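# Disassemble the belt drive and set parts aside

## Task

Loosen the belt tensioner, lift the round belt off both pulleys and leave it lying flat on the table, away from both pulleys and not looped around either one; then put the hex key down on the table next to the board.

## Robot and tools

Robot: two arms, left_arm and right_arm, each ending in a two-finger gripper. The fingers point along the gripper's +z axis and separate along its y axis. end_effector_position is the spot between the finger pads, roughly 1 cm short of the fingertips.

Frame: every pose, velocity and target is in the scene frame. Its origin sits at table-top height, halfway between the nominal bases of the two arms; +z is up, +x reaches out over the table, and left_arm is on the +y side (arm names do not match image left/right). Real bases sit a bit off their nominal spots; a BASES line, if present, gives the calibrated place. Reported hand positions and orientations may be off by up to a few centimetres, more at long reach.

Row layout (used by every moving tool): 16 plain numbers, always for both arms: left_arm x, y, z, qw, qx, qy, qz, opening, then right_arm x, y, z, qw, qx, qy, qz, opening. x, y, z are an absolute gripper position in metres; the quaternion is an absolute orientation, w first. Opening runs from -1 (closed) to +1 (fully open, 0.094 m). Every row is a full absolute pose per arm, never an offset.

execute_actions(actions, cameras): actions is a list of actions; each action is a table of up to 15 rows, one row per control step of 1/30 s; a short table repeats its final row to fill 15 steps. An action is rejected for both arms if any target lies more than 0.6 m from that gripper's current position along any of the gripper's own axes; the whole call is rejected if its first action fails this against the last reported state, or any action is malformed. An empty actions list just returns state and images. cameras picks images: omitted, null or ["all"] gives all, [] gives none; an unknown name voids the call.

move(target, speed, blend, opening_speed, blocking, cameras): drives each gripper in a straight line from its "Hand target" to the given pose. target is one 16-number row or a list of up to 15 rows sharing 10 s; no 0.6 m limit applies. speed is the path's top speed in m/s, 0.002 to 4.3, default 0.25 (turning up to twice that in rad/s), one value or one per target. blend (m) rounds corners of a list; 0 stops at each point. opening_speed (per second on the -1..1 scale, at least 0.2) ramps the fingers; use a low value to close on fragile parts. blocking=false returns after about 0.5 s while the move continues; a new move replaces a running one. Paths do not avoid obstacles or the other arm; grippers lag and can overshoot speed, especially with a stretched arm. Do not route a path close past an arm's own base; go around it. A changed opening on the first target pauses paths only when that target is within 10 mm; later targets change openings on arrival once everything is still. The result adds a "move:" line: done (at rest within 10 mm and 2 degrees), off_target, moving, held, fault, plus limits such as limits=paced (pose clipped) or limits=held (steps withheld). Neither done nor off_target tells you about contact.

wait(seconds 0 to 10, cameras): lets time pass with last commands held; a running move keeps going. stop(cameras): brakes a running move. zoom_image(camera, region [x0, y0, x1, y1] in pixels, at most 504 by 504) magnifies part of a camera's newest image. finished_scene(scene): ends the current scene permanently; pass its number (an empty execute_actions call reports it). Only call it when the goal holds without the robot.

Cameras, each 504x504: cam_high, cam_low, cam_board, cam_idler, cam_stud, cam_left_wrist, cam_right_wrist.

Controller behaviour: each step the commanded orientation is clipped to within 40 degrees of the measured one, then damped IK moves the joints, favouring position. One action may fall short; afterwards the arm heads to its "Hand target", so send the remainder next. To keep an orientation, repeat the same quaternion rather than copying drifted readings. An idle arm should get the same full pose (from the last result before it went idle) and its intended opening every call; a 0 opening is a real command. Friction and weight may leave a hand a centimetre or more off target in free air. A wrist near the waist axis can swing the shoulder posture.

Result lines: Joint positions (last value per arm is finger gap in metres), Joint velocities ("within noise" means at rest), Joint torques (drive output including gravity, fixed offsets and noise; items 3 and 4 wrap at ±28 N m), grip_measured (opening on the command scale, up to about 2.7 mm wide when empty, narrower than a squeezed part), Tool commands, and warnings such as MOTOR HOT or OVER-TEMPERATURE FAULT. Joint ranges in rad: waist -2.880 to 2.880, shoulder 0.000 to 3.142, elbow 0.000 to 3.019 (straight at 2.964), wrist pitch -1.693 to 1.571, wrist yaw -1.571 to 1.571, wrist roll -2.094 to 2.094.

Gripping: grip force is roughly 50 to 64 N per pad; full force starts about 0.05 below the first-touch reading (0.11 or more for small or round items). To release, command well above grip_measured.

Avoid: dropping parts or releasing moving ones, anything falling off the table or being left off it, fast impacts, hard pushes, the arms or grippers striking or pinching each other (this can fail the scene), holding heavy loads or stretched poses for long (motors overheat at 100 °C and the arm falls), and fault stops generally. Loose objects may occasionally get nudged by disturbances.

Each tool is called after "Request:" as a command line: name --argument value for each argument, lists and objects as JSON in quotes; but a table of rows of numbers goes row by row, as --pt "numbers of a row", without its own name.

## Session

Request:
execute_actions --actions '[]'

Scene clock: 0.00 s.
left_arm: end_effector_position=(+0.0103, -0.0429, +0.3434) grip_measured=+1.000 end_effector_quat_wxyz=(+0.225, +0.932, +0.168, -0.229) | right_arm: end_effector_position=(+0.2561, -0.5081, +0.3664) grip_measured=+1.000 end_effector_quat_wxyz=(+0.274, +0.165, +0.934, -0.161)
Joint positions: left_arm=[-1.302 1.039 1.182 -1.243 0.471 1.326 0.094] | right_arm=[-0.464 0.741 1.08 -1.279 0.152 -0.152 0.094]
Joint velocities: within noise
Joint torques (N m): no reading
Heat: left arm: hottest wrist yaw 38 °C; right arm: hottest elbow 38 °C.
Hand target: left_arm +0.0113, -0.0471, +0.3583; +0.241, +0.929, +0.163, -0.229 | right_arm +0.2581, -0.5091, +0.3793; +0.287, +0.166, +0.929, -0.164
Tool commands: left_gripper/opening=+1.0 right_gripper/opening=+1.0

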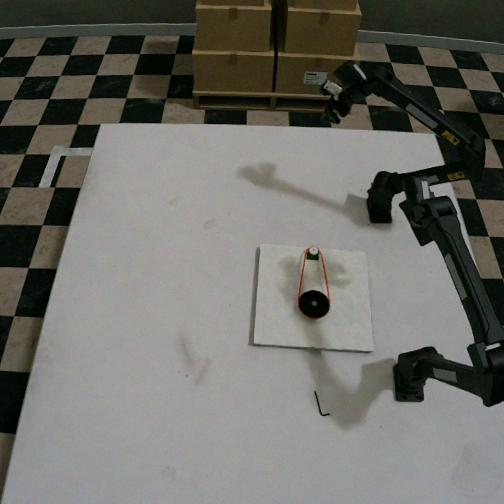

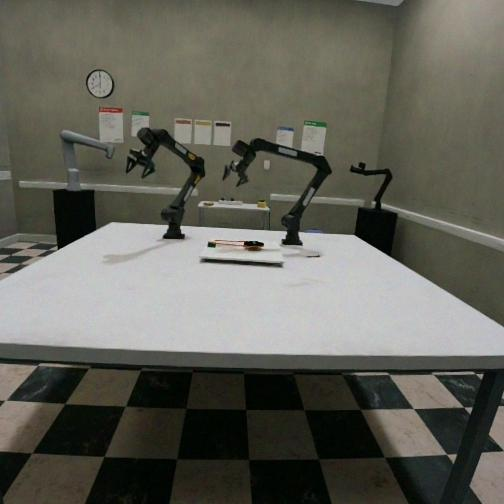

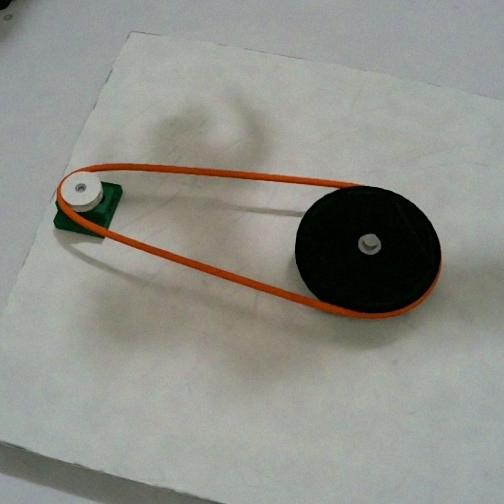

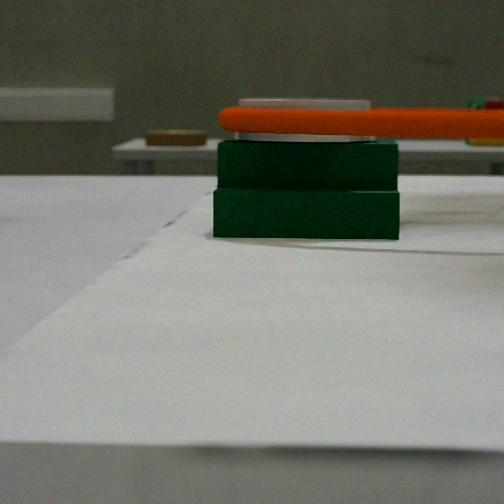

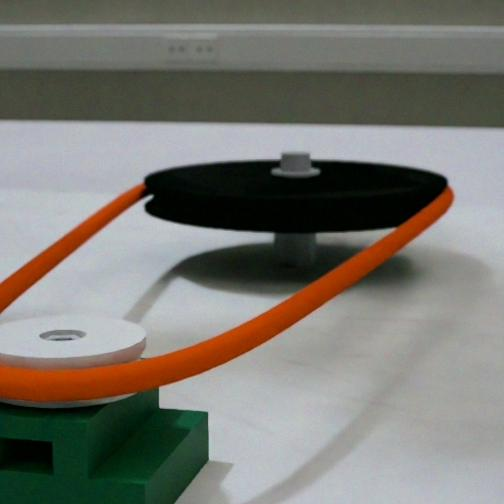

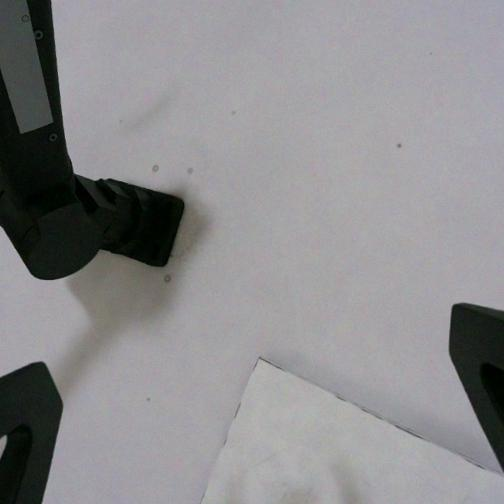

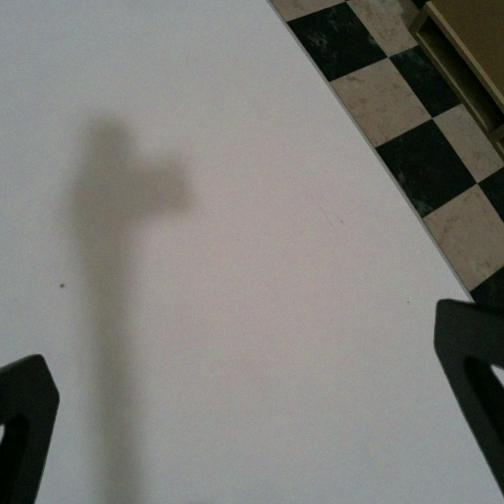

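Request:
zoom_image --camera "cam_high" --region '[240, 220, 440, 420]'

Request:
zoom_image --camera "cam_board" --region '[20, 120, 180, 280]'

Request:
zoom_image --camera "cam_stud" --region '[0, 260, 244, 504]'

Request:
zoom_image --camera "cam_idler" --region '[180, 60, 430, 270]'

Scaled by 2.520.

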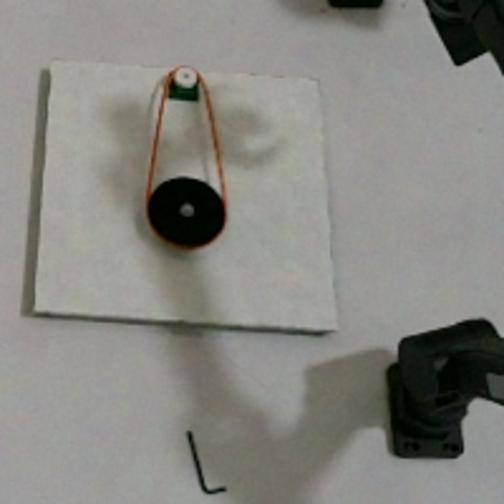

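Scaled by 3.150.

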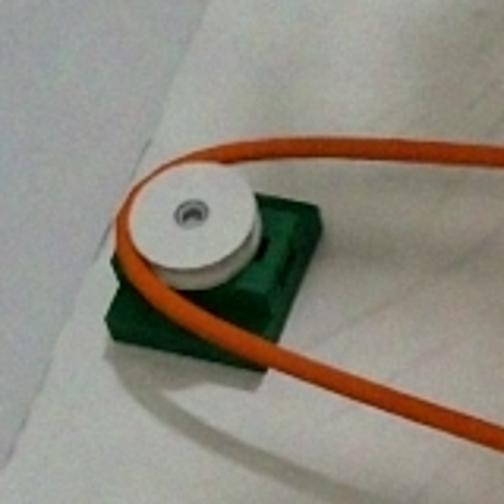

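Scaled by 2.066.

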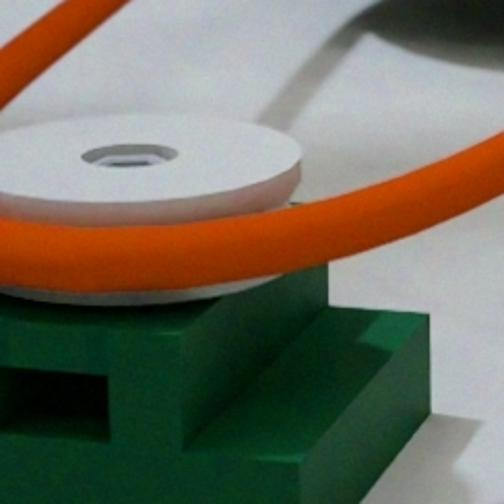

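Scaled by 2.016.

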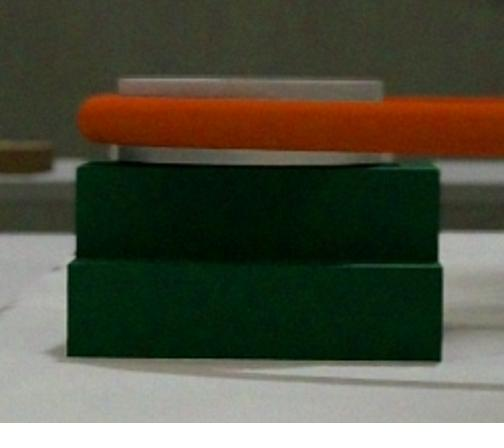

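Request:
move --target '[0.15, 0.15, 0.35, 0, 0, 1, 0, 1, 0.2561, -0.5081, 0.3664, 0.274, 0.165, 0.934, -0.161, 1]' --speed 0.3

Scene clock: 39.33 s.
left_arm: end_effector_position=(+0.1493, +0.1469, +0.3362) grip_measured=+1.000 end_effector_quat_wxyz=(+0.065, +0.014, +0.995, -0.078) | right_arm: end_effector_position=(+0.2561, -0.5081, +0.3664) grip_measured=+1.000 end_effector_quat_wxyz=(+0.274, +0.165, +0.934, -0.161)
Joint positions: left_arm=[-0.87 0.853 1.163 -1.677 -0.003 -0.885 0.094] | right_arm=[-0.464 0.741 1.08 -1.279 0.152 -0.152 0.094]
Joint velocities: within noise
Joint torques (N m): left_arm=[1.2 -2.9 8.81 0.44 0.12 -0.09] | right_arm=[-0.73 -2.32 9.69 1.54 0.07 -0.11]
Heat: left arm: hottest elbow 45 °C; right arm: hottest elbow 46 °C.
Hand target: left_arm +0.1501, +0.1497, +0.3488; +0.071, +0.001, +0.993, -0.089 | right_arm +0.2561, -0.5081, +0.3663; +0.274, +0.165, +0.934, -0.161
Off the commanded pose: left_arm 0.014 m, 12 deg | right_arm 0.000 m, 0 deg.
joint sent to its limit (left arm) — joint 4 (wrist pitch), lower limit. The joint targets are off in orientation, not in position.
move: off_target (left_arm)

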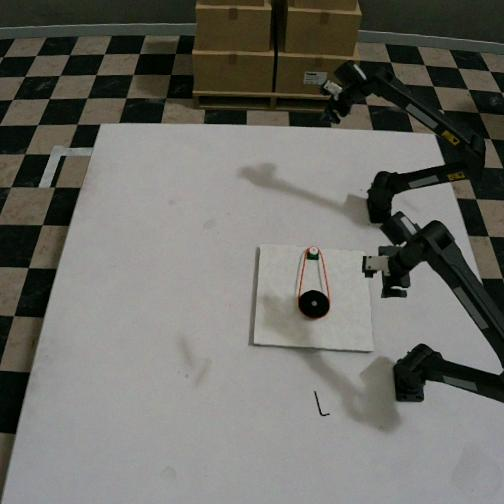

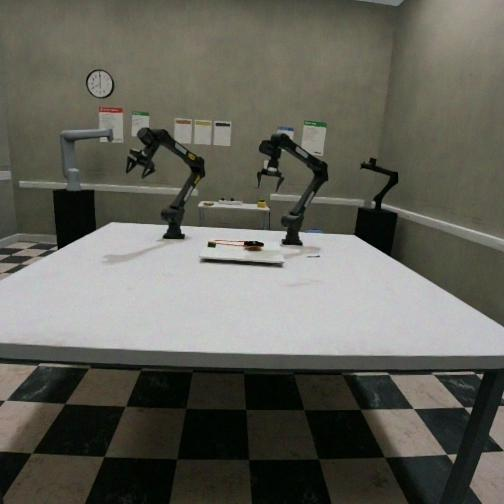

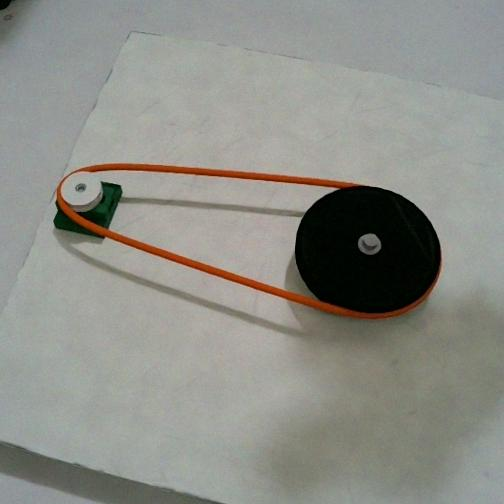

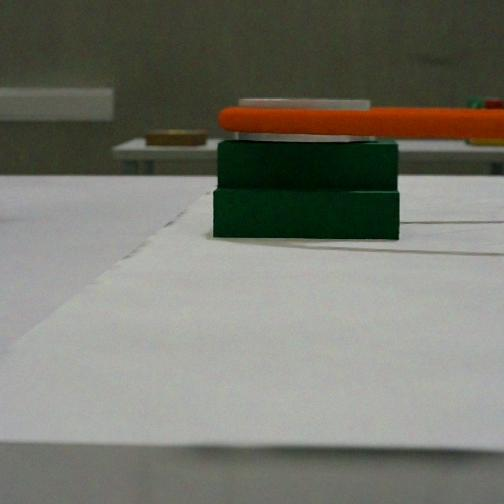

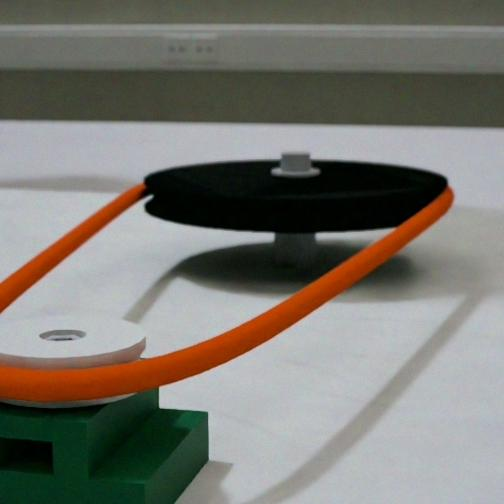

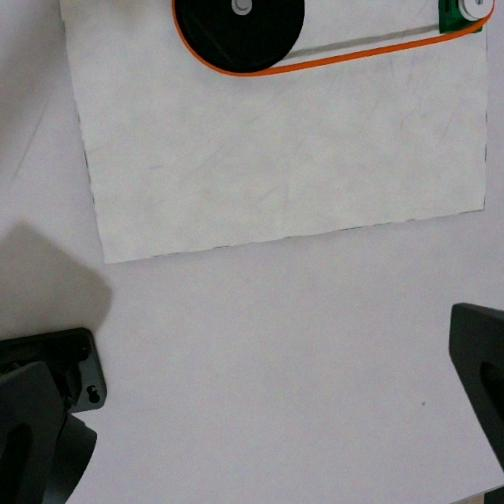

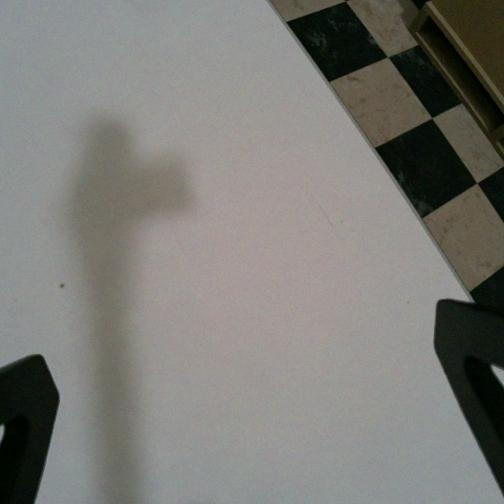

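Request:
move --target '[0.15, 0.30, 0.30, 0, 0, 1, 0, 1, 0.2561, -0.5081, 0.3664, 0.274, 0.165, 0.934, -0.161, 1]' --speed 0.3 --cameras '["cam_left_wrist", "cam_high"]'

Request:
move --target '[0.20, 0.30, 0.30, 0, 0, 1, 0, 1, 0.2561, -0.5081, 0.3664, 0.274, 0.165, 0.934, -0.161, 1]' --speed 0.3 --cameras '["cam_left_wrist", "cam_high"]'

Scene clock: 51.20 s.
left_arm: end_effector_position=(+0.1534, +0.2977, +0.3030) grip_measured=+1.000 end_effector_quat_wxyz=(+0.150, -0.002, +0.988, -0.036) | right_arm: end_effector_position=(+0.2561, -0.5081, +0.3664) grip_measured=+1.000 end_effector_quat_wxyz=(+0.274, +0.165, +0.934, -0.161)
Joint positions: left_arm=[-0.2 0.533 0.953 -1.68 -0.003 -0.246 0.094] | right_arm=[-0.464 0.741 1.08 -1.279 0.152 -0.152 0.094]
Joint velocities: within noise
Joint torques (N m): left_arm=[1.2 1.9 6.31 0.75 0.16 0.16] | right_arm=[-0.85 -2.26 9.66 1.5 0.08 -0.11]
Heat: left arm: hottest elbow 44 °C; right arm: hottest elbow 47 °C.
Hand target: left_arm +0.1510, +0.2997, +0.2991; +0.143, -0.001, +0.989, -0.034 | right_arm +0.2561, -0.5081, +0.3663; +0.274, +0.165, +0.934, -0.161
Off the commanded pose: left_arm 0.005 m, 18 deg | right_arm 0.000 m, 0 deg.
joint sent to its limit (left arm) — joint 4 (wrist pitch), lower limit. The joint targets are off in orientation, not in position.
move: off_target (left_arm)
Images, in order (width x height): cam_high 504x504, cam_left_wrist 504x504.

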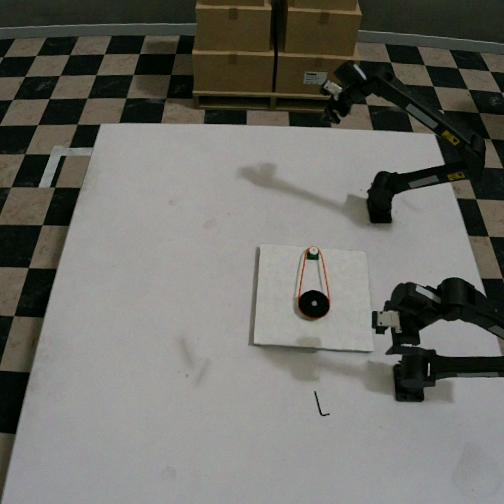

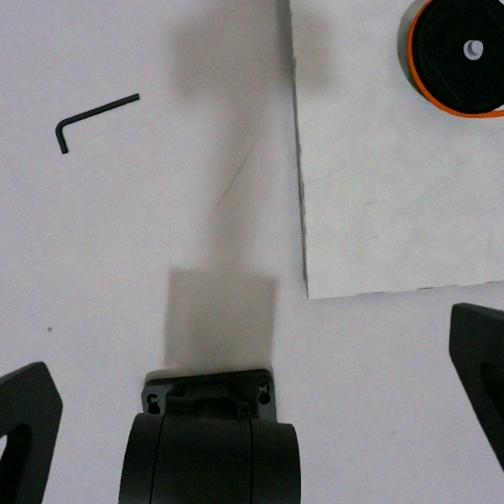

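Scene clock: 52.40 s.
left_arm: end_effector_position=(+0.1918, +0.2987, +0.2746) grip_measured=+1.000 end_effector_quat_wxyz=(+0.049, -0.001, +0.999, -0.009) | right_arm: end_effector_position=(+0.2561, -0.5081, +0.3664) grip_measured=+1.000 end_effector_quat_wxyz=(+0.274, +0.165, +0.934, -0.161)
Joint positions: left_arm=[-0.143 0.757 0.966 -1.68 0 -0.189 0.094] | right_arm=[-0.464 0.741 1.08 -1.279 0.152 -0.152 0.094]
Joint velocities: within noise
Joint torques (N m): left_arm=[1.2 -0.79 11.22 0.36 0.03 0.16] | right_arm=[-0.67 -2.37 9.69 1.52 0.08 -0.11]
Heat: left arm: hottest elbow 45 °C; right arm: hottest elbow 47 °C.
Hand target: left_arm +0.1998, +0.2998, +0.2984; +0.074, -0.001, +0.997, -0.013 | right_arm +0.2561, -0.5081, +0.3663; +0.274, +0.165, +0.934, -0.161
Off the commanded pose: left_arm 0.027 m, 6 deg | right_arm 0.000 m, 0 deg.
joint sent to its limit (left arm) — joint 4 (wrist pitch), lower limit. The joint targets are off in orientation, not in position.
move: off_target (left_arm)
Images, in order (width x height): cam_high 504x504, cam_left_wrist 504x504.

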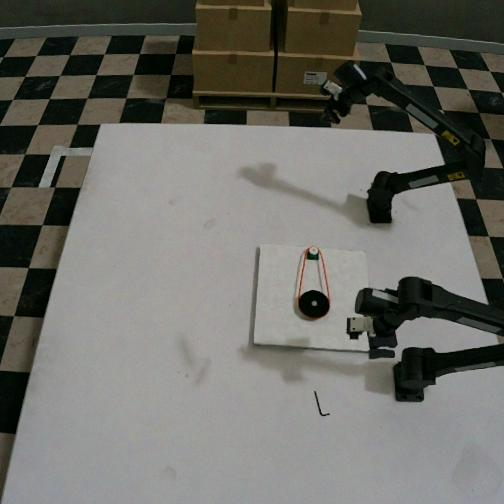

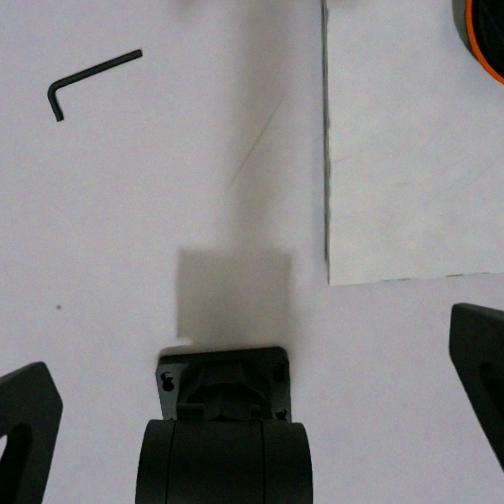

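Request:
move --target '[0.25, 0.40, 0.25, 0, 0, 1, 0, 1, 0.36, -0.15, 0.25, 0, 0, 1, 0, 1]' --speed 0.35

Scene clock: 75.10 s.
left_arm: end_effector_position=(+0.2329, +0.3927, +0.2310) grip_measured=+1.000 end_effector_quat_wxyz=(-0.029, -0.001, +1.000, -0.007) | right_arm: end_effector_position=(+0.3501, -0.1598, +0.2322) grip_measured=+1.000 end_effector_quat_wxyz=(-0.014, -0.001, +1.000, -0.009)
Joint positions: left_arm=[0.292 0.985 0.966 -1.611 -0.001 0.247 0.094] | right_arm=[0.508 1.403 1.305 -1.507 0.001 0.517 0.094]
Joint velocities: within noise
Joint torques (N m): left_arm=[1.14 -3.31 10.81 0.83 0.09 0.14] | right_arm=[0.03 -11.63 13.48 0.02 -0.05 0.02]
Heat: left arm: hottest elbow 50 °C; right arm: hottest elbow 49 °C.
Hand target: left_arm +0.2489, +0.3997, +0.2500; +0.000, +0.000, +1.000, +0.001 | right_arm +0.3592, -0.1504, +0.2499; +0.000, +0.000, +1.000, +0.000
Off the commanded pose: left_arm 0.027 m, 3 deg | right_arm 0.023 m, 2 deg.
move: off_target (left_arm, right_arm)

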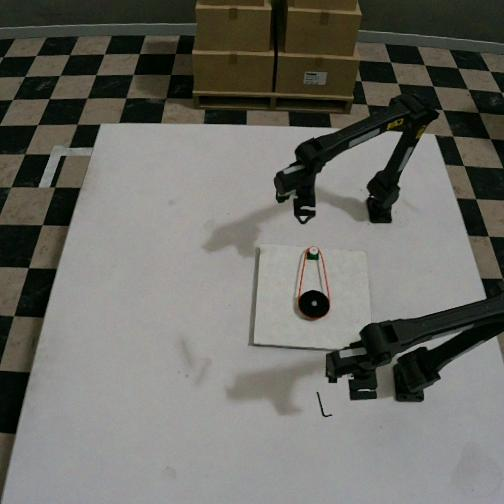

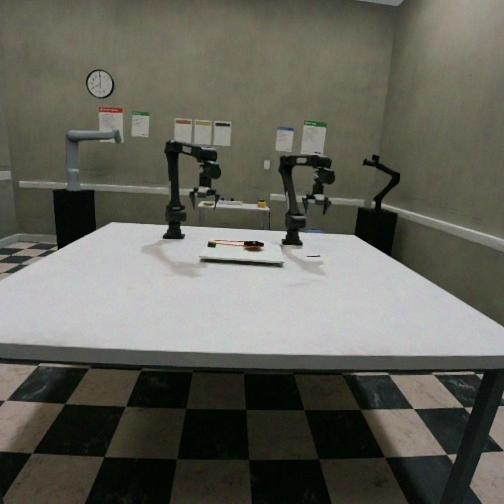

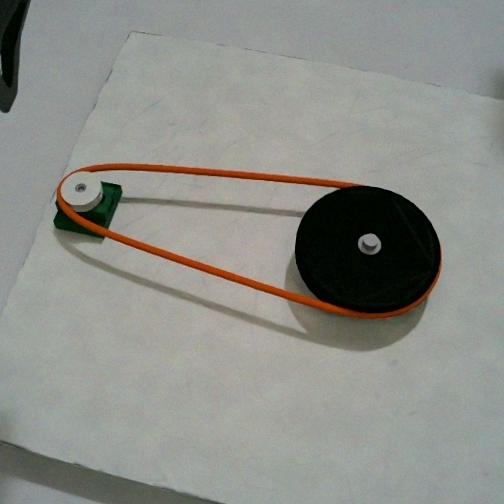

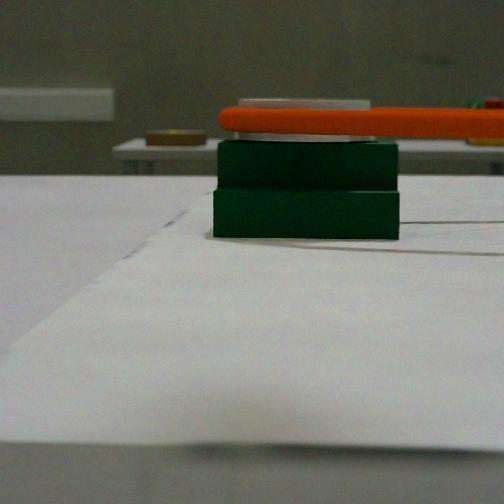

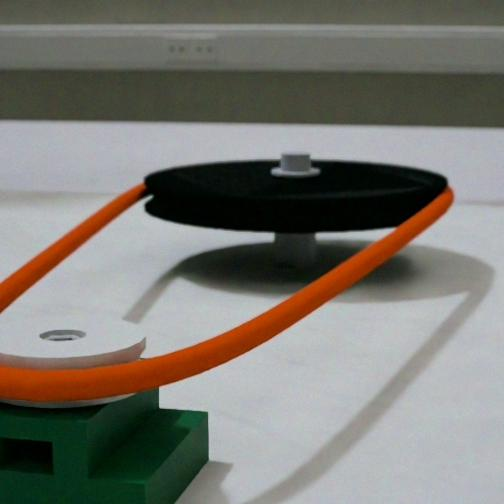

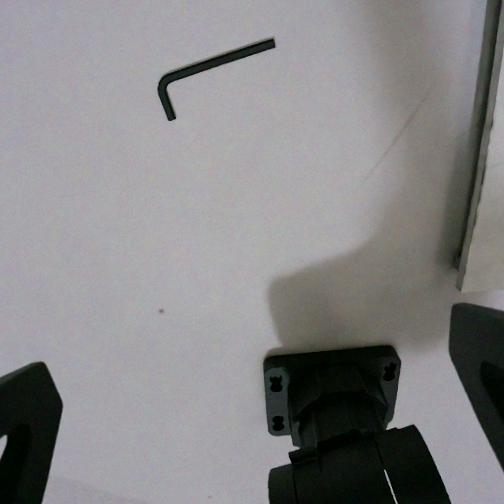

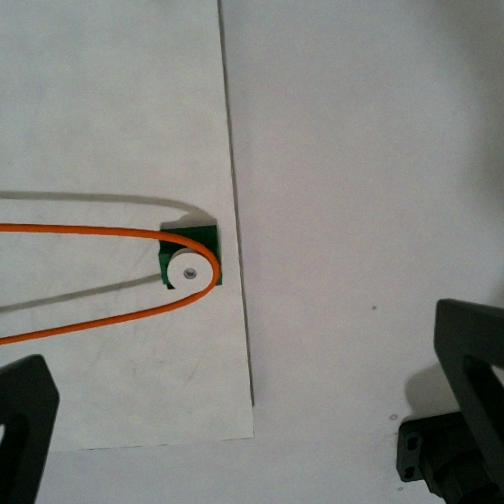

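Request:
move --target '[0.33, 0.40, 0.25, 0, 0, 1, 0, 1, 0.40, -0.15, 0.25, 0, 0, 1, 0, 1]' --speed 0.35 --cameras '["cam_left_wrist", "cam_right_wrist"]'

Request:
move --target '[0.33, 0.40, 0.19, 0, 0, 1, 0, 1, 0.40, -0.15, 0.19, 0, 0, 1, 0, 1]' --speed 0.35 --cameras '["cam_left_wrist", "cam_right_wrist"]'

Scene clock: 95.97 s.
left_arm: end_effector_position=(+0.3092, +0.3990, +0.2298) grip_measured=+1.000 end_effector_quat_wxyz=(-0.030, +0.002, +1.000, -0.007) | right_arm: end_effector_position=(+0.3854, -0.1529, +0.2348) grip_measured=+1.000 end_effector_quat_wxyz=(-0.012, +0.000, +1.000, -0.007)
Joint positions: left_arm=[0.252 1.196 1.111 -1.546 0 0.213 0.094] | right_arm=[0.481 1.487 1.401 -1.512 0.001 0.493 0.094]
Joint velocities: within noise
Joint torques (N m): left_arm=[-0.67 -6.42 11.14 0.73 0.11 -0.08] | right_arm=[-1.55 -12.45 13.52 0.06 -0.02 -0.2]
Heat: left arm: hottest elbow 53 °C; right arm: hottest elbow 53 °C.
Hand target: left_arm +0.3287, +0.3997, +0.2500; +0.000, +0.000, +1.000, +0.000 | right_arm +0.3993, -0.1503, +0.2499; +0.001, +0.000, +1.000, +0.000
Off the commanded pose: left_arm 0.029 m, 3 deg | right_arm 0.021 m, 2 deg.
move: off_target (left_arm, right_arm)
Images, in order (width x height): cam_left_wrist 504x504, cam_right_wrist 504x504.

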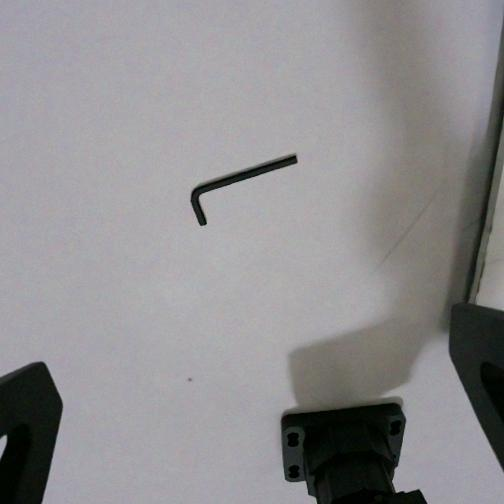

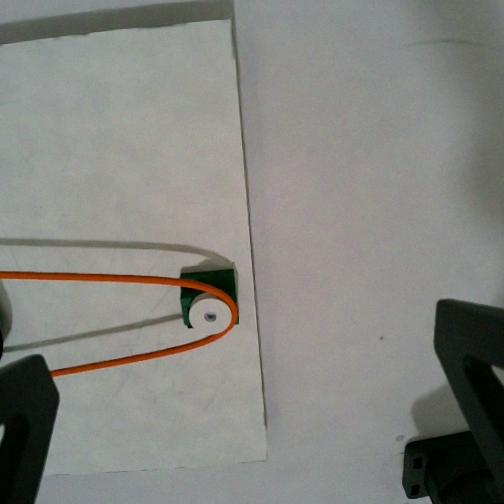

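Scene clock: 97.00 s.
left_arm: end_effector_position=(+0.3276, +0.4029, +0.1944) grip_measured=+1.000 end_effector_quat_wxyz=(+0.000, +0.001, +1.000, +0.000) | right_arm: end_effector_position=(+0.3956, -0.1474, +0.1965) grip_measured=+1.000 end_effector_quat_wxyz=(+0.001, +0.000, +1.000, +0.000)
Joint positions: left_arm=[0.252 1.219 1.037 -1.389 0 0.212 0.094] | right_arm=[0.481 1.512 1.327 -1.384 0.001 0.492 0.094]
Joint velocities: within noise
Joint torques (N m): left_arm=[-0.62 -7 6.56 1.02 0.08 -0.1] | right_arm=[-1.61 -13.22 8.53 0.8 -0.03 -0.18]
Heat: left arm: hottest elbow 53 °C; right arm: hottest elbow 53 °C.
Hand target: left_arm +0.3299, +0.4000, +0.1901; +0.000, +0.000, +1.000, +0.000 | right_arm +0.3998, -0.1500, +0.1900; +0.000, +0.000, +1.000, +0.000
Off the commanded pose: left_arm 0.006 m, 0 deg | right_arm 0.008 m, 0 deg.
move: done
Images, in order (width x height): cam_left_wrist 504x504, cam_right_wrist 504x504.

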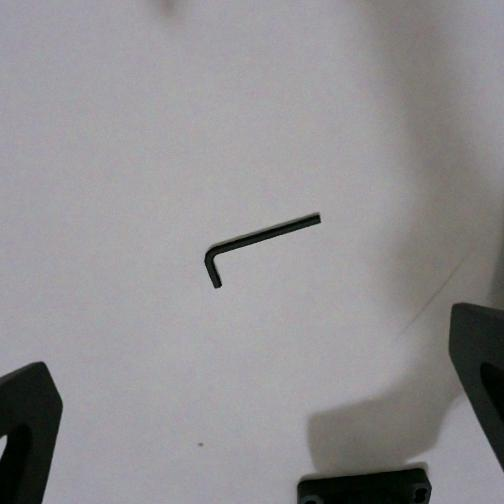

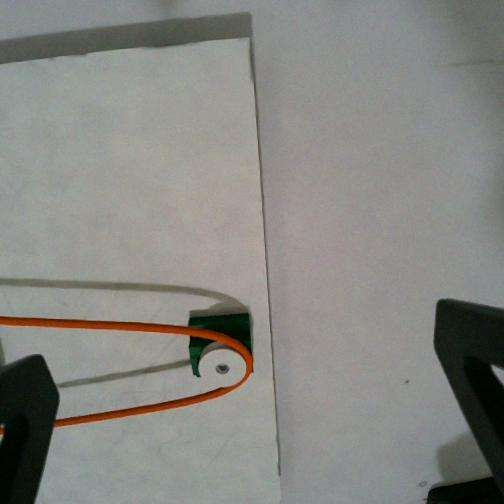

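Request:
move --target '[0.33, 0.40, 0.10, 0, 0, 1, 0, 1, 0.36, -0.15, 0.19, 0, 0, 1, 0, 1]' --speed 0.35 --cameras '["cam_left_wrist", "cam_right_wrist"]'

Request:
move --target '[0.33, 0.40, 0.10, 0, 0, 1, 0, 1, 0.36, -0.15, 0.11, 0, 0, 1, 0, 1]' --speed 0.35 --cameras '["cam_left_wrist", "cam_right_wrist"]'

Scene clock: 109.37 s.
left_arm: end_effector_position=(+0.3280, +0.4030, +0.1039) grip_measured=+1.000 end_effector_quat_wxyz=(+0.000, +0.001, +1.000, +0.000) | right_arm: end_effector_position=(+0.3623, -0.1542, +0.1917) grip_measured=+1.000 end_effector_quat_wxyz=(-0.004, +0.000, +1.000, -0.003)
Joint positions: left_arm=[0.252 1.301 0.858 -1.128 0 0.212 0.094] | right_arm=[0.505 1.438 1.234 -1.376 0 0.517 0.094]
Joint velocities: within noise
Joint torques (N m): left_arm=[-0.73 -7.47 6.17 1.01 0.08 -0.09] | right_arm=[0.09 -13.04 8.23 0.9 -0.01 -0.04]
Heat: left arm: hottest elbow 52 °C; right arm: hottest elbow 52 °C.
Hand target: left_arm +0.3299, +0.4000, +0.1000; +0.000, +0.000, +1.000, +0.000 | right_arm +0.3600, -0.1500, +0.1900; +0.000, +0.000, +1.000, +0.000
Off the commanded pose: left_arm 0.005 m, 0 deg | right_arm 0.005 m, 1 deg.
move: done
Images, in order (width x height): cam_left_wrist 504x504, cam_right_wrist 504x504.

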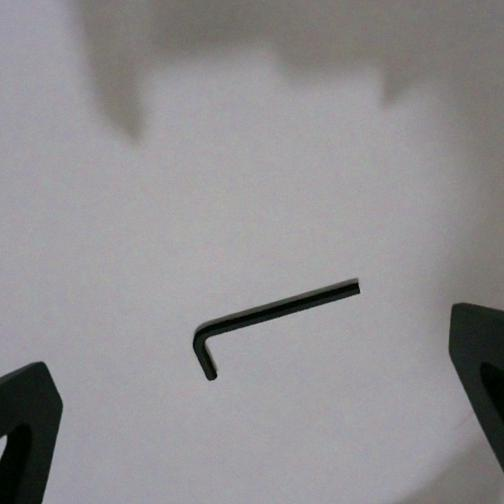

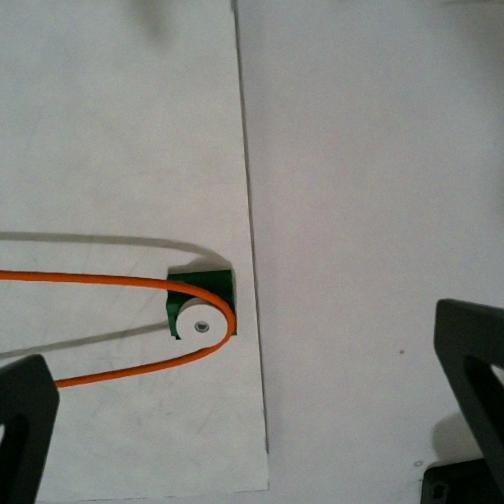

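Scene clock: 110.43 s.
left_arm: end_effector_position=(+0.3280, +0.4030, +0.1039) grip_measured=+1.000 end_effector_quat_wxyz=(+0.000, +0.001, +1.000, +0.000) | right_arm: end_effector_position=(+0.3608, -0.1550, +0.1152) grip_measured=+1.000 end_effector_quat_wxyz=(+0.000, +0.001, +1.000, +0.000)
Joint positions: left_arm=[0.252 1.301 0.858 -1.128 0 0.212 0.094] | right_arm=[0.505 1.49 1.08 -1.161 0 0.518 0.094]
Joint velocities: within noise
Joint torques (N m): left_arm=[-0.73 -7.41 6.17 0.99 0.08 -0.09] | right_arm=[0.15 -11.75 8.02 0.92 0 -0.05]
Heat: left arm: hottest elbow 52 °C; right arm: hottest elbow 52 °C.
Hand target: left_arm +0.3299, +0.4000, +0.1000; +0.000, +0.000, +1.000, +0.000 | right_arm +0.3599, -0.1501, +0.1101; +0.000, +0.000, +1.000, +0.000
Off the commanded pose: left_arm 0.005 m, 0 deg | right_arm 0.007 m, 0 deg.
move: done
Images, in order (width x height): cam_left_wrist 504x504, cam_right_wrist 504x504.

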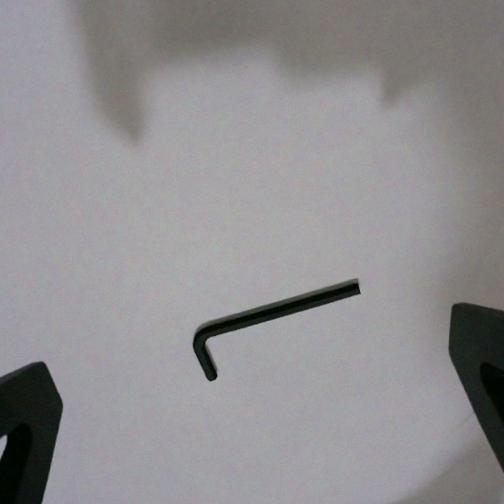

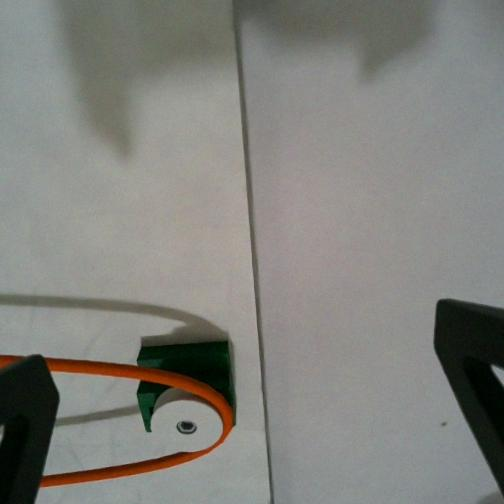

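Request:
execute_actions --actions '[]'

Request:
zoom_image --camera "cam_low" --region '[150, 120, 350, 270]'

Request:
zoom_image --camera "cam_high" --region '[260, 180, 460, 430]'

Scene clock: 166.83 s.
left_arm: end_effector_position=(+0.3280, +0.4030, +0.1039) grip_measured=+1.000 end_effector_quat_wxyz=(+0.000, +0.001, +1.000, +0.000) | right_arm: end_effector_position=(+0.3610, -0.1549, +0.1152) grip_measured=+1.000 end_effector_quat_wxyz=(+0.000, +0.001, +1.000, +0.000)
Joint positions: left_arm=[0.252 1.301 0.858 -1.128 0 0.212 0.094] | right_arm=[0.505 1.49 1.08 -1.16 0 0.519 0.094]
Joint velocities: within noise
Joint torques (N m): left_arm=[-0.67 -7.36 6.16 0.98 0.08 -0.09] | right_arm=[0.21 -12.22 8.03 0.92 0 -0.03]
Heat: left arm: hottest elbow 49 °C; right arm: hottest elbow 50 °C.
Hand target: left_arm +0.3299, +0.4000, +0.1000; +0.000, +0.000, +1.000, +0.000 | right_arm +0.3599, -0.1500, +0.1101; +0.000, +0.000, +1.000, +0.000
Tool commands: left_gripper/opening=+1.0 right_gripper/opening=+1.0
Off the commanded pose: left_arm 0.005 m, 0 deg | right_arm 0.007 m, 0 deg.

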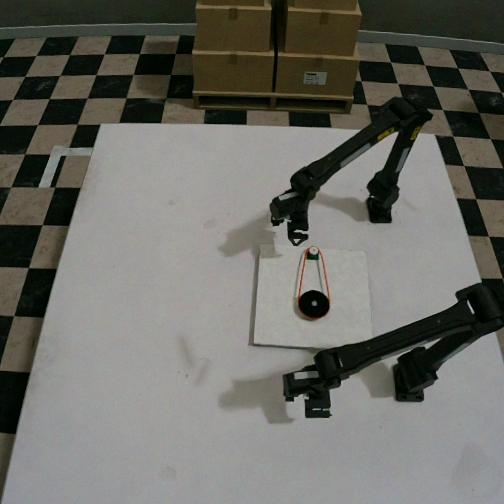

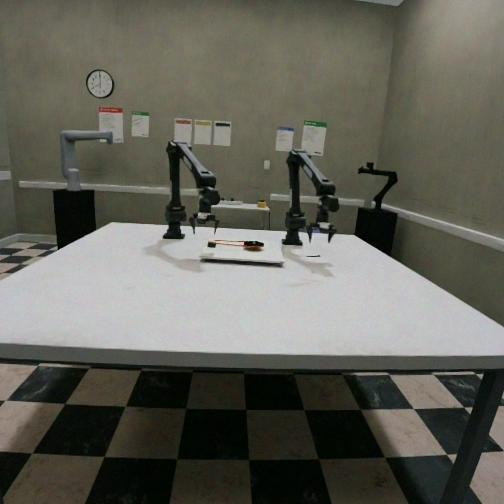

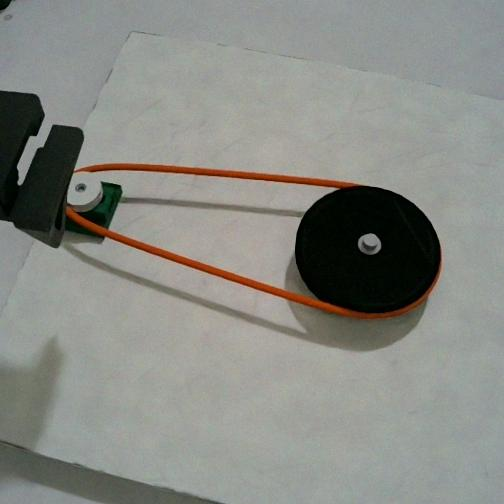

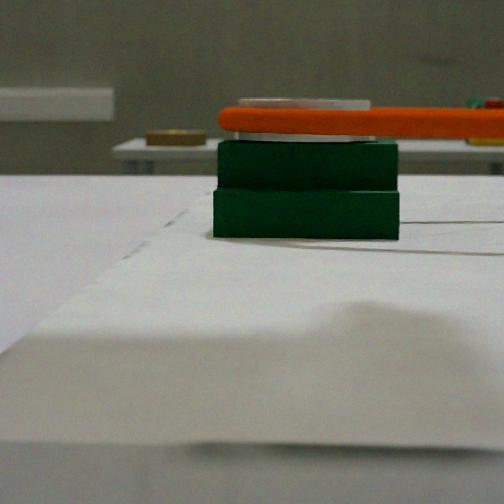

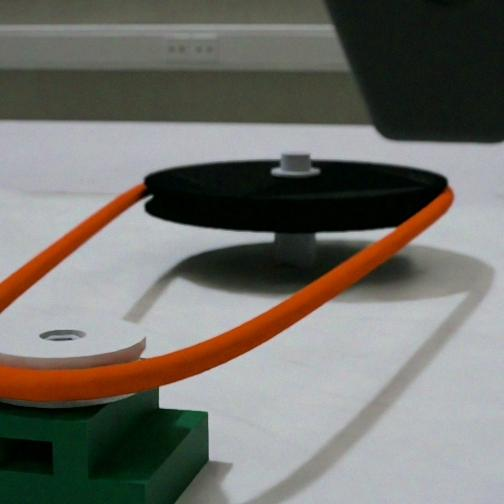

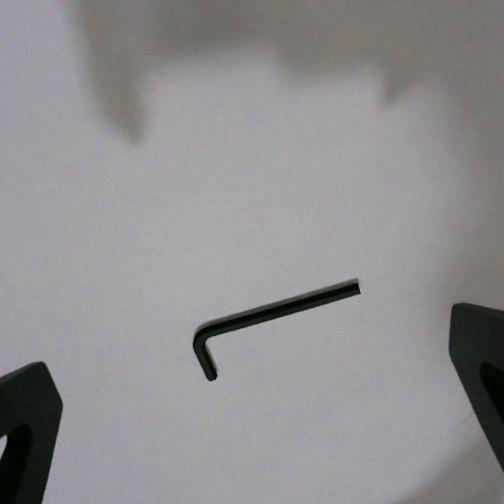

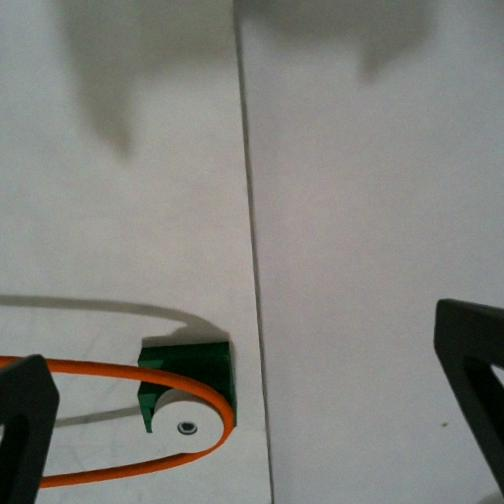

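Scaled by 2.520.

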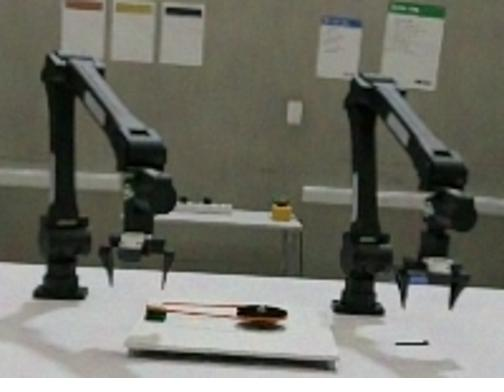

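Scaled by 2.016.

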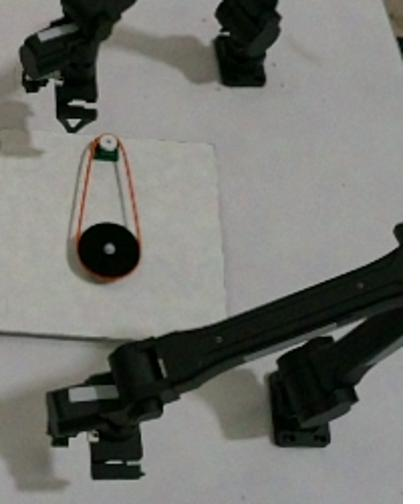

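Request:
zoom_image --camera "cam_right_wrist" --region '[130, 330, 250, 450]'

Request:
zoom_image --camera "cam_left_wrist" --region '[170, 260, 380, 400]'

Request:
zoom_image --camera "cam_board" --region '[50, 160, 130, 240]'

Scaled by 4.200.

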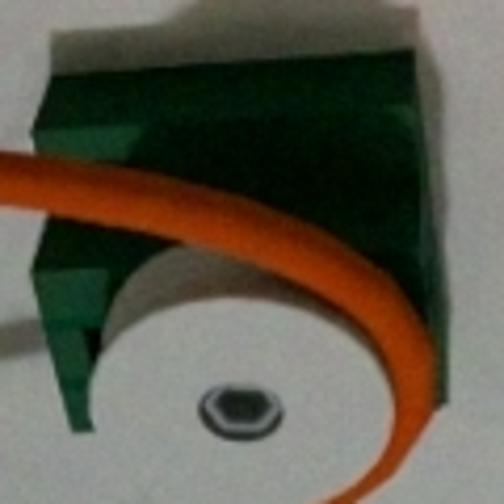

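Scaled by 2.400.

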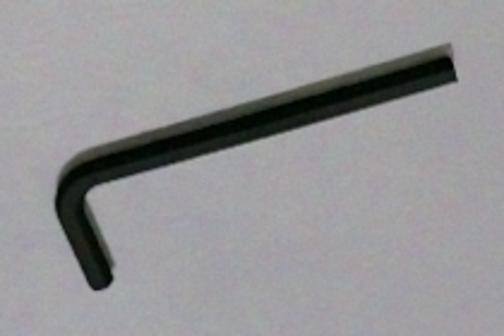

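Scaled by 6.300.

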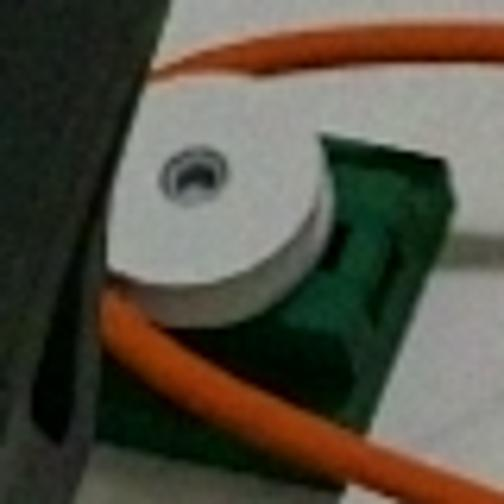

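Request:
move --target '[0.318, 0.380, 0.08, -0.1013, 0.5746, 0.7998, -0.141, 0.0, 0.30, -0.36, 0.25, 0, 0, 1, 0, 1]' --speed 0.35 --cameras '["cam_left_wrist", "cam_right_wrist", "cam_high"]'

Scene clock: 199.70 s.
left_arm: end_effector_position=(+0.2997, +0.3795, +0.0710) grip_measured=+0.002 end_effector_quat_wxyz=(-0.108, +0.563, +0.805, -0.149) | right_arm: end_effector_position=(+0.2872, -0.3565, +0.2260) grip_measured=+1.000 end_effector_quat_wxyz=(-0.026, -0.001, +1.000, -0.001)
Joint positions: left_arm=[0.226 1.518 0.929 -1.349 0.054 1.414 0.047] | right_arm=[-0.008 1.11 1.036 -1.548 0.003 0 0.094]
Joint velocities: within noise
Joint torques (N m): left_arm=[-0.67 -8.82 8.84 -0.64 0.09 0.17] | right_arm=[-1.79 -7.82 13.79 -0.17 -0.07 -0.18]
Heat: left arm: hottest elbow 48 °C; right arm: hottest elbow 50 °C.
Hand target: left_arm +0.3175, +0.3798, +0.0801; -0.101, +0.575, +0.800, -0.141 | right_arm +0.2990, -0.3599, +0.2496; +0.000, +0.000, +1.000, -0.001
Off the commanded pose: left_arm 0.020 m, 2 deg | right_arm 0.027 m, 3 deg.
move: off_target (left_arm, right_arm)
Images, in order (width x height): cam_high 504x504, cam_left_wrist 504x504, cam_right_wrist 504x504.

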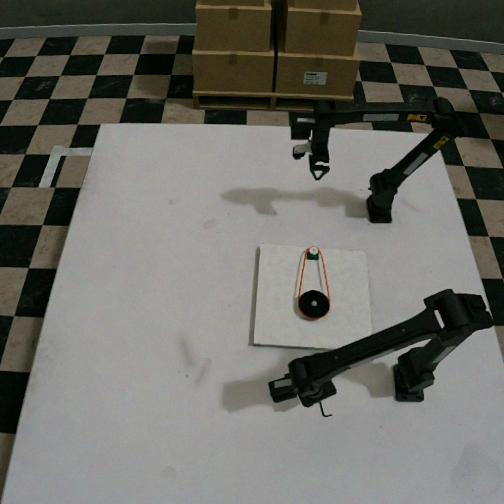

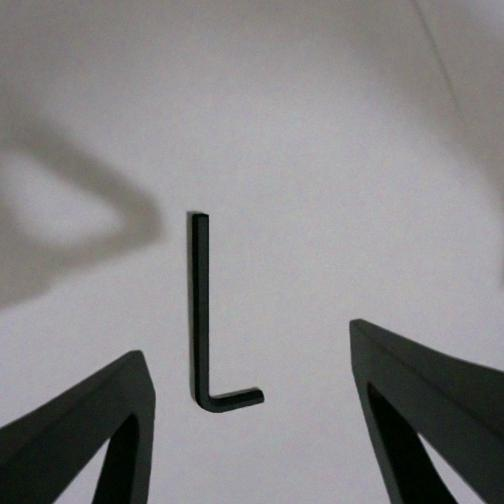

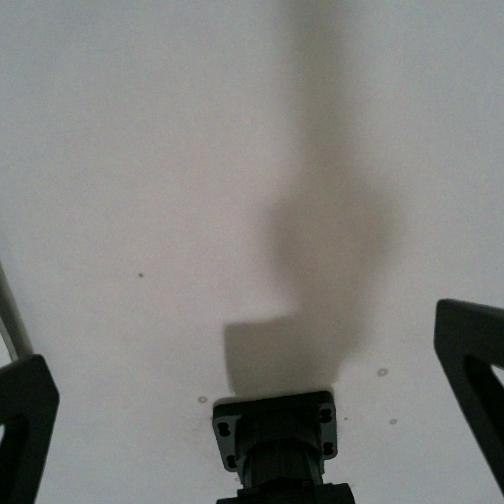

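Request:
move --target '[0.316, 0.380, 0.045, -0.1013, 0.5746, 0.7998, -0.141, -0.4, 0.30, -0.36, 0.25, 0, 0, 1, 0, 1]' --speed 0.2 --cameras '["cam_left_wrist"]'

Scene clock: 203.27 s.
left_arm: end_effector_position=(+0.3129, +0.3819, +0.0486) grip_measured=-0.398 end_effector_quat_wxyz=(-0.102, +0.565, +0.806, -0.142) | right_arm: end_effector_position=(+0.2871, -0.3565, +0.2260) grip_measured=+1.000 end_effector_quat_wxyz=(-0.026, -0.002, +1.000, -0.001)
Joint positions: left_arm=[0.226 1.574 0.929 -1.274 0.054 1.416 0.028] | right_arm=[-0.008 1.11 1.036 -1.548 0.002 -0.001 0.094]
Joint velocities: within noise
Joint torques (N m): left_arm=[-0.56 -9.64 5.44 0.23 0.09 0.15] | right_arm=[-1.79 -7.77 13.79 -0.09 -0.07 -0.2]
Heat: left arm: hottest elbow 48 °C; right arm: hottest elbow 50 °C.
Hand target: left_arm +0.3159, +0.3800, +0.0451; -0.101, +0.575, +0.800, -0.141 | right_arm +0.2990, -0.3599, +0.2496; +0.000, +0.000, +1.000, +0.000
Off the commanded pose: left_arm 0.005 m, 1 deg | right_arm 0.027 m, 3 deg.
move: off_target (right_arm)
Images, in order (width x height): cam_left_wrist 504x504.

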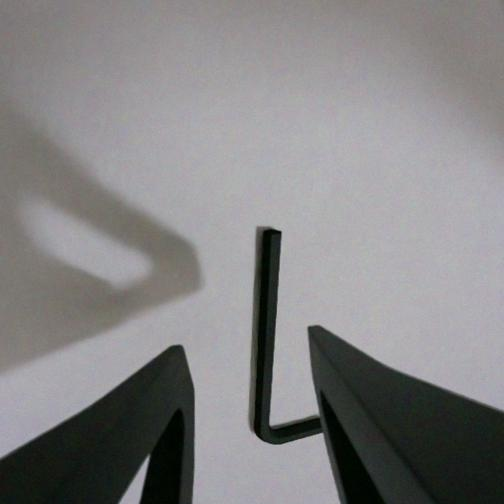

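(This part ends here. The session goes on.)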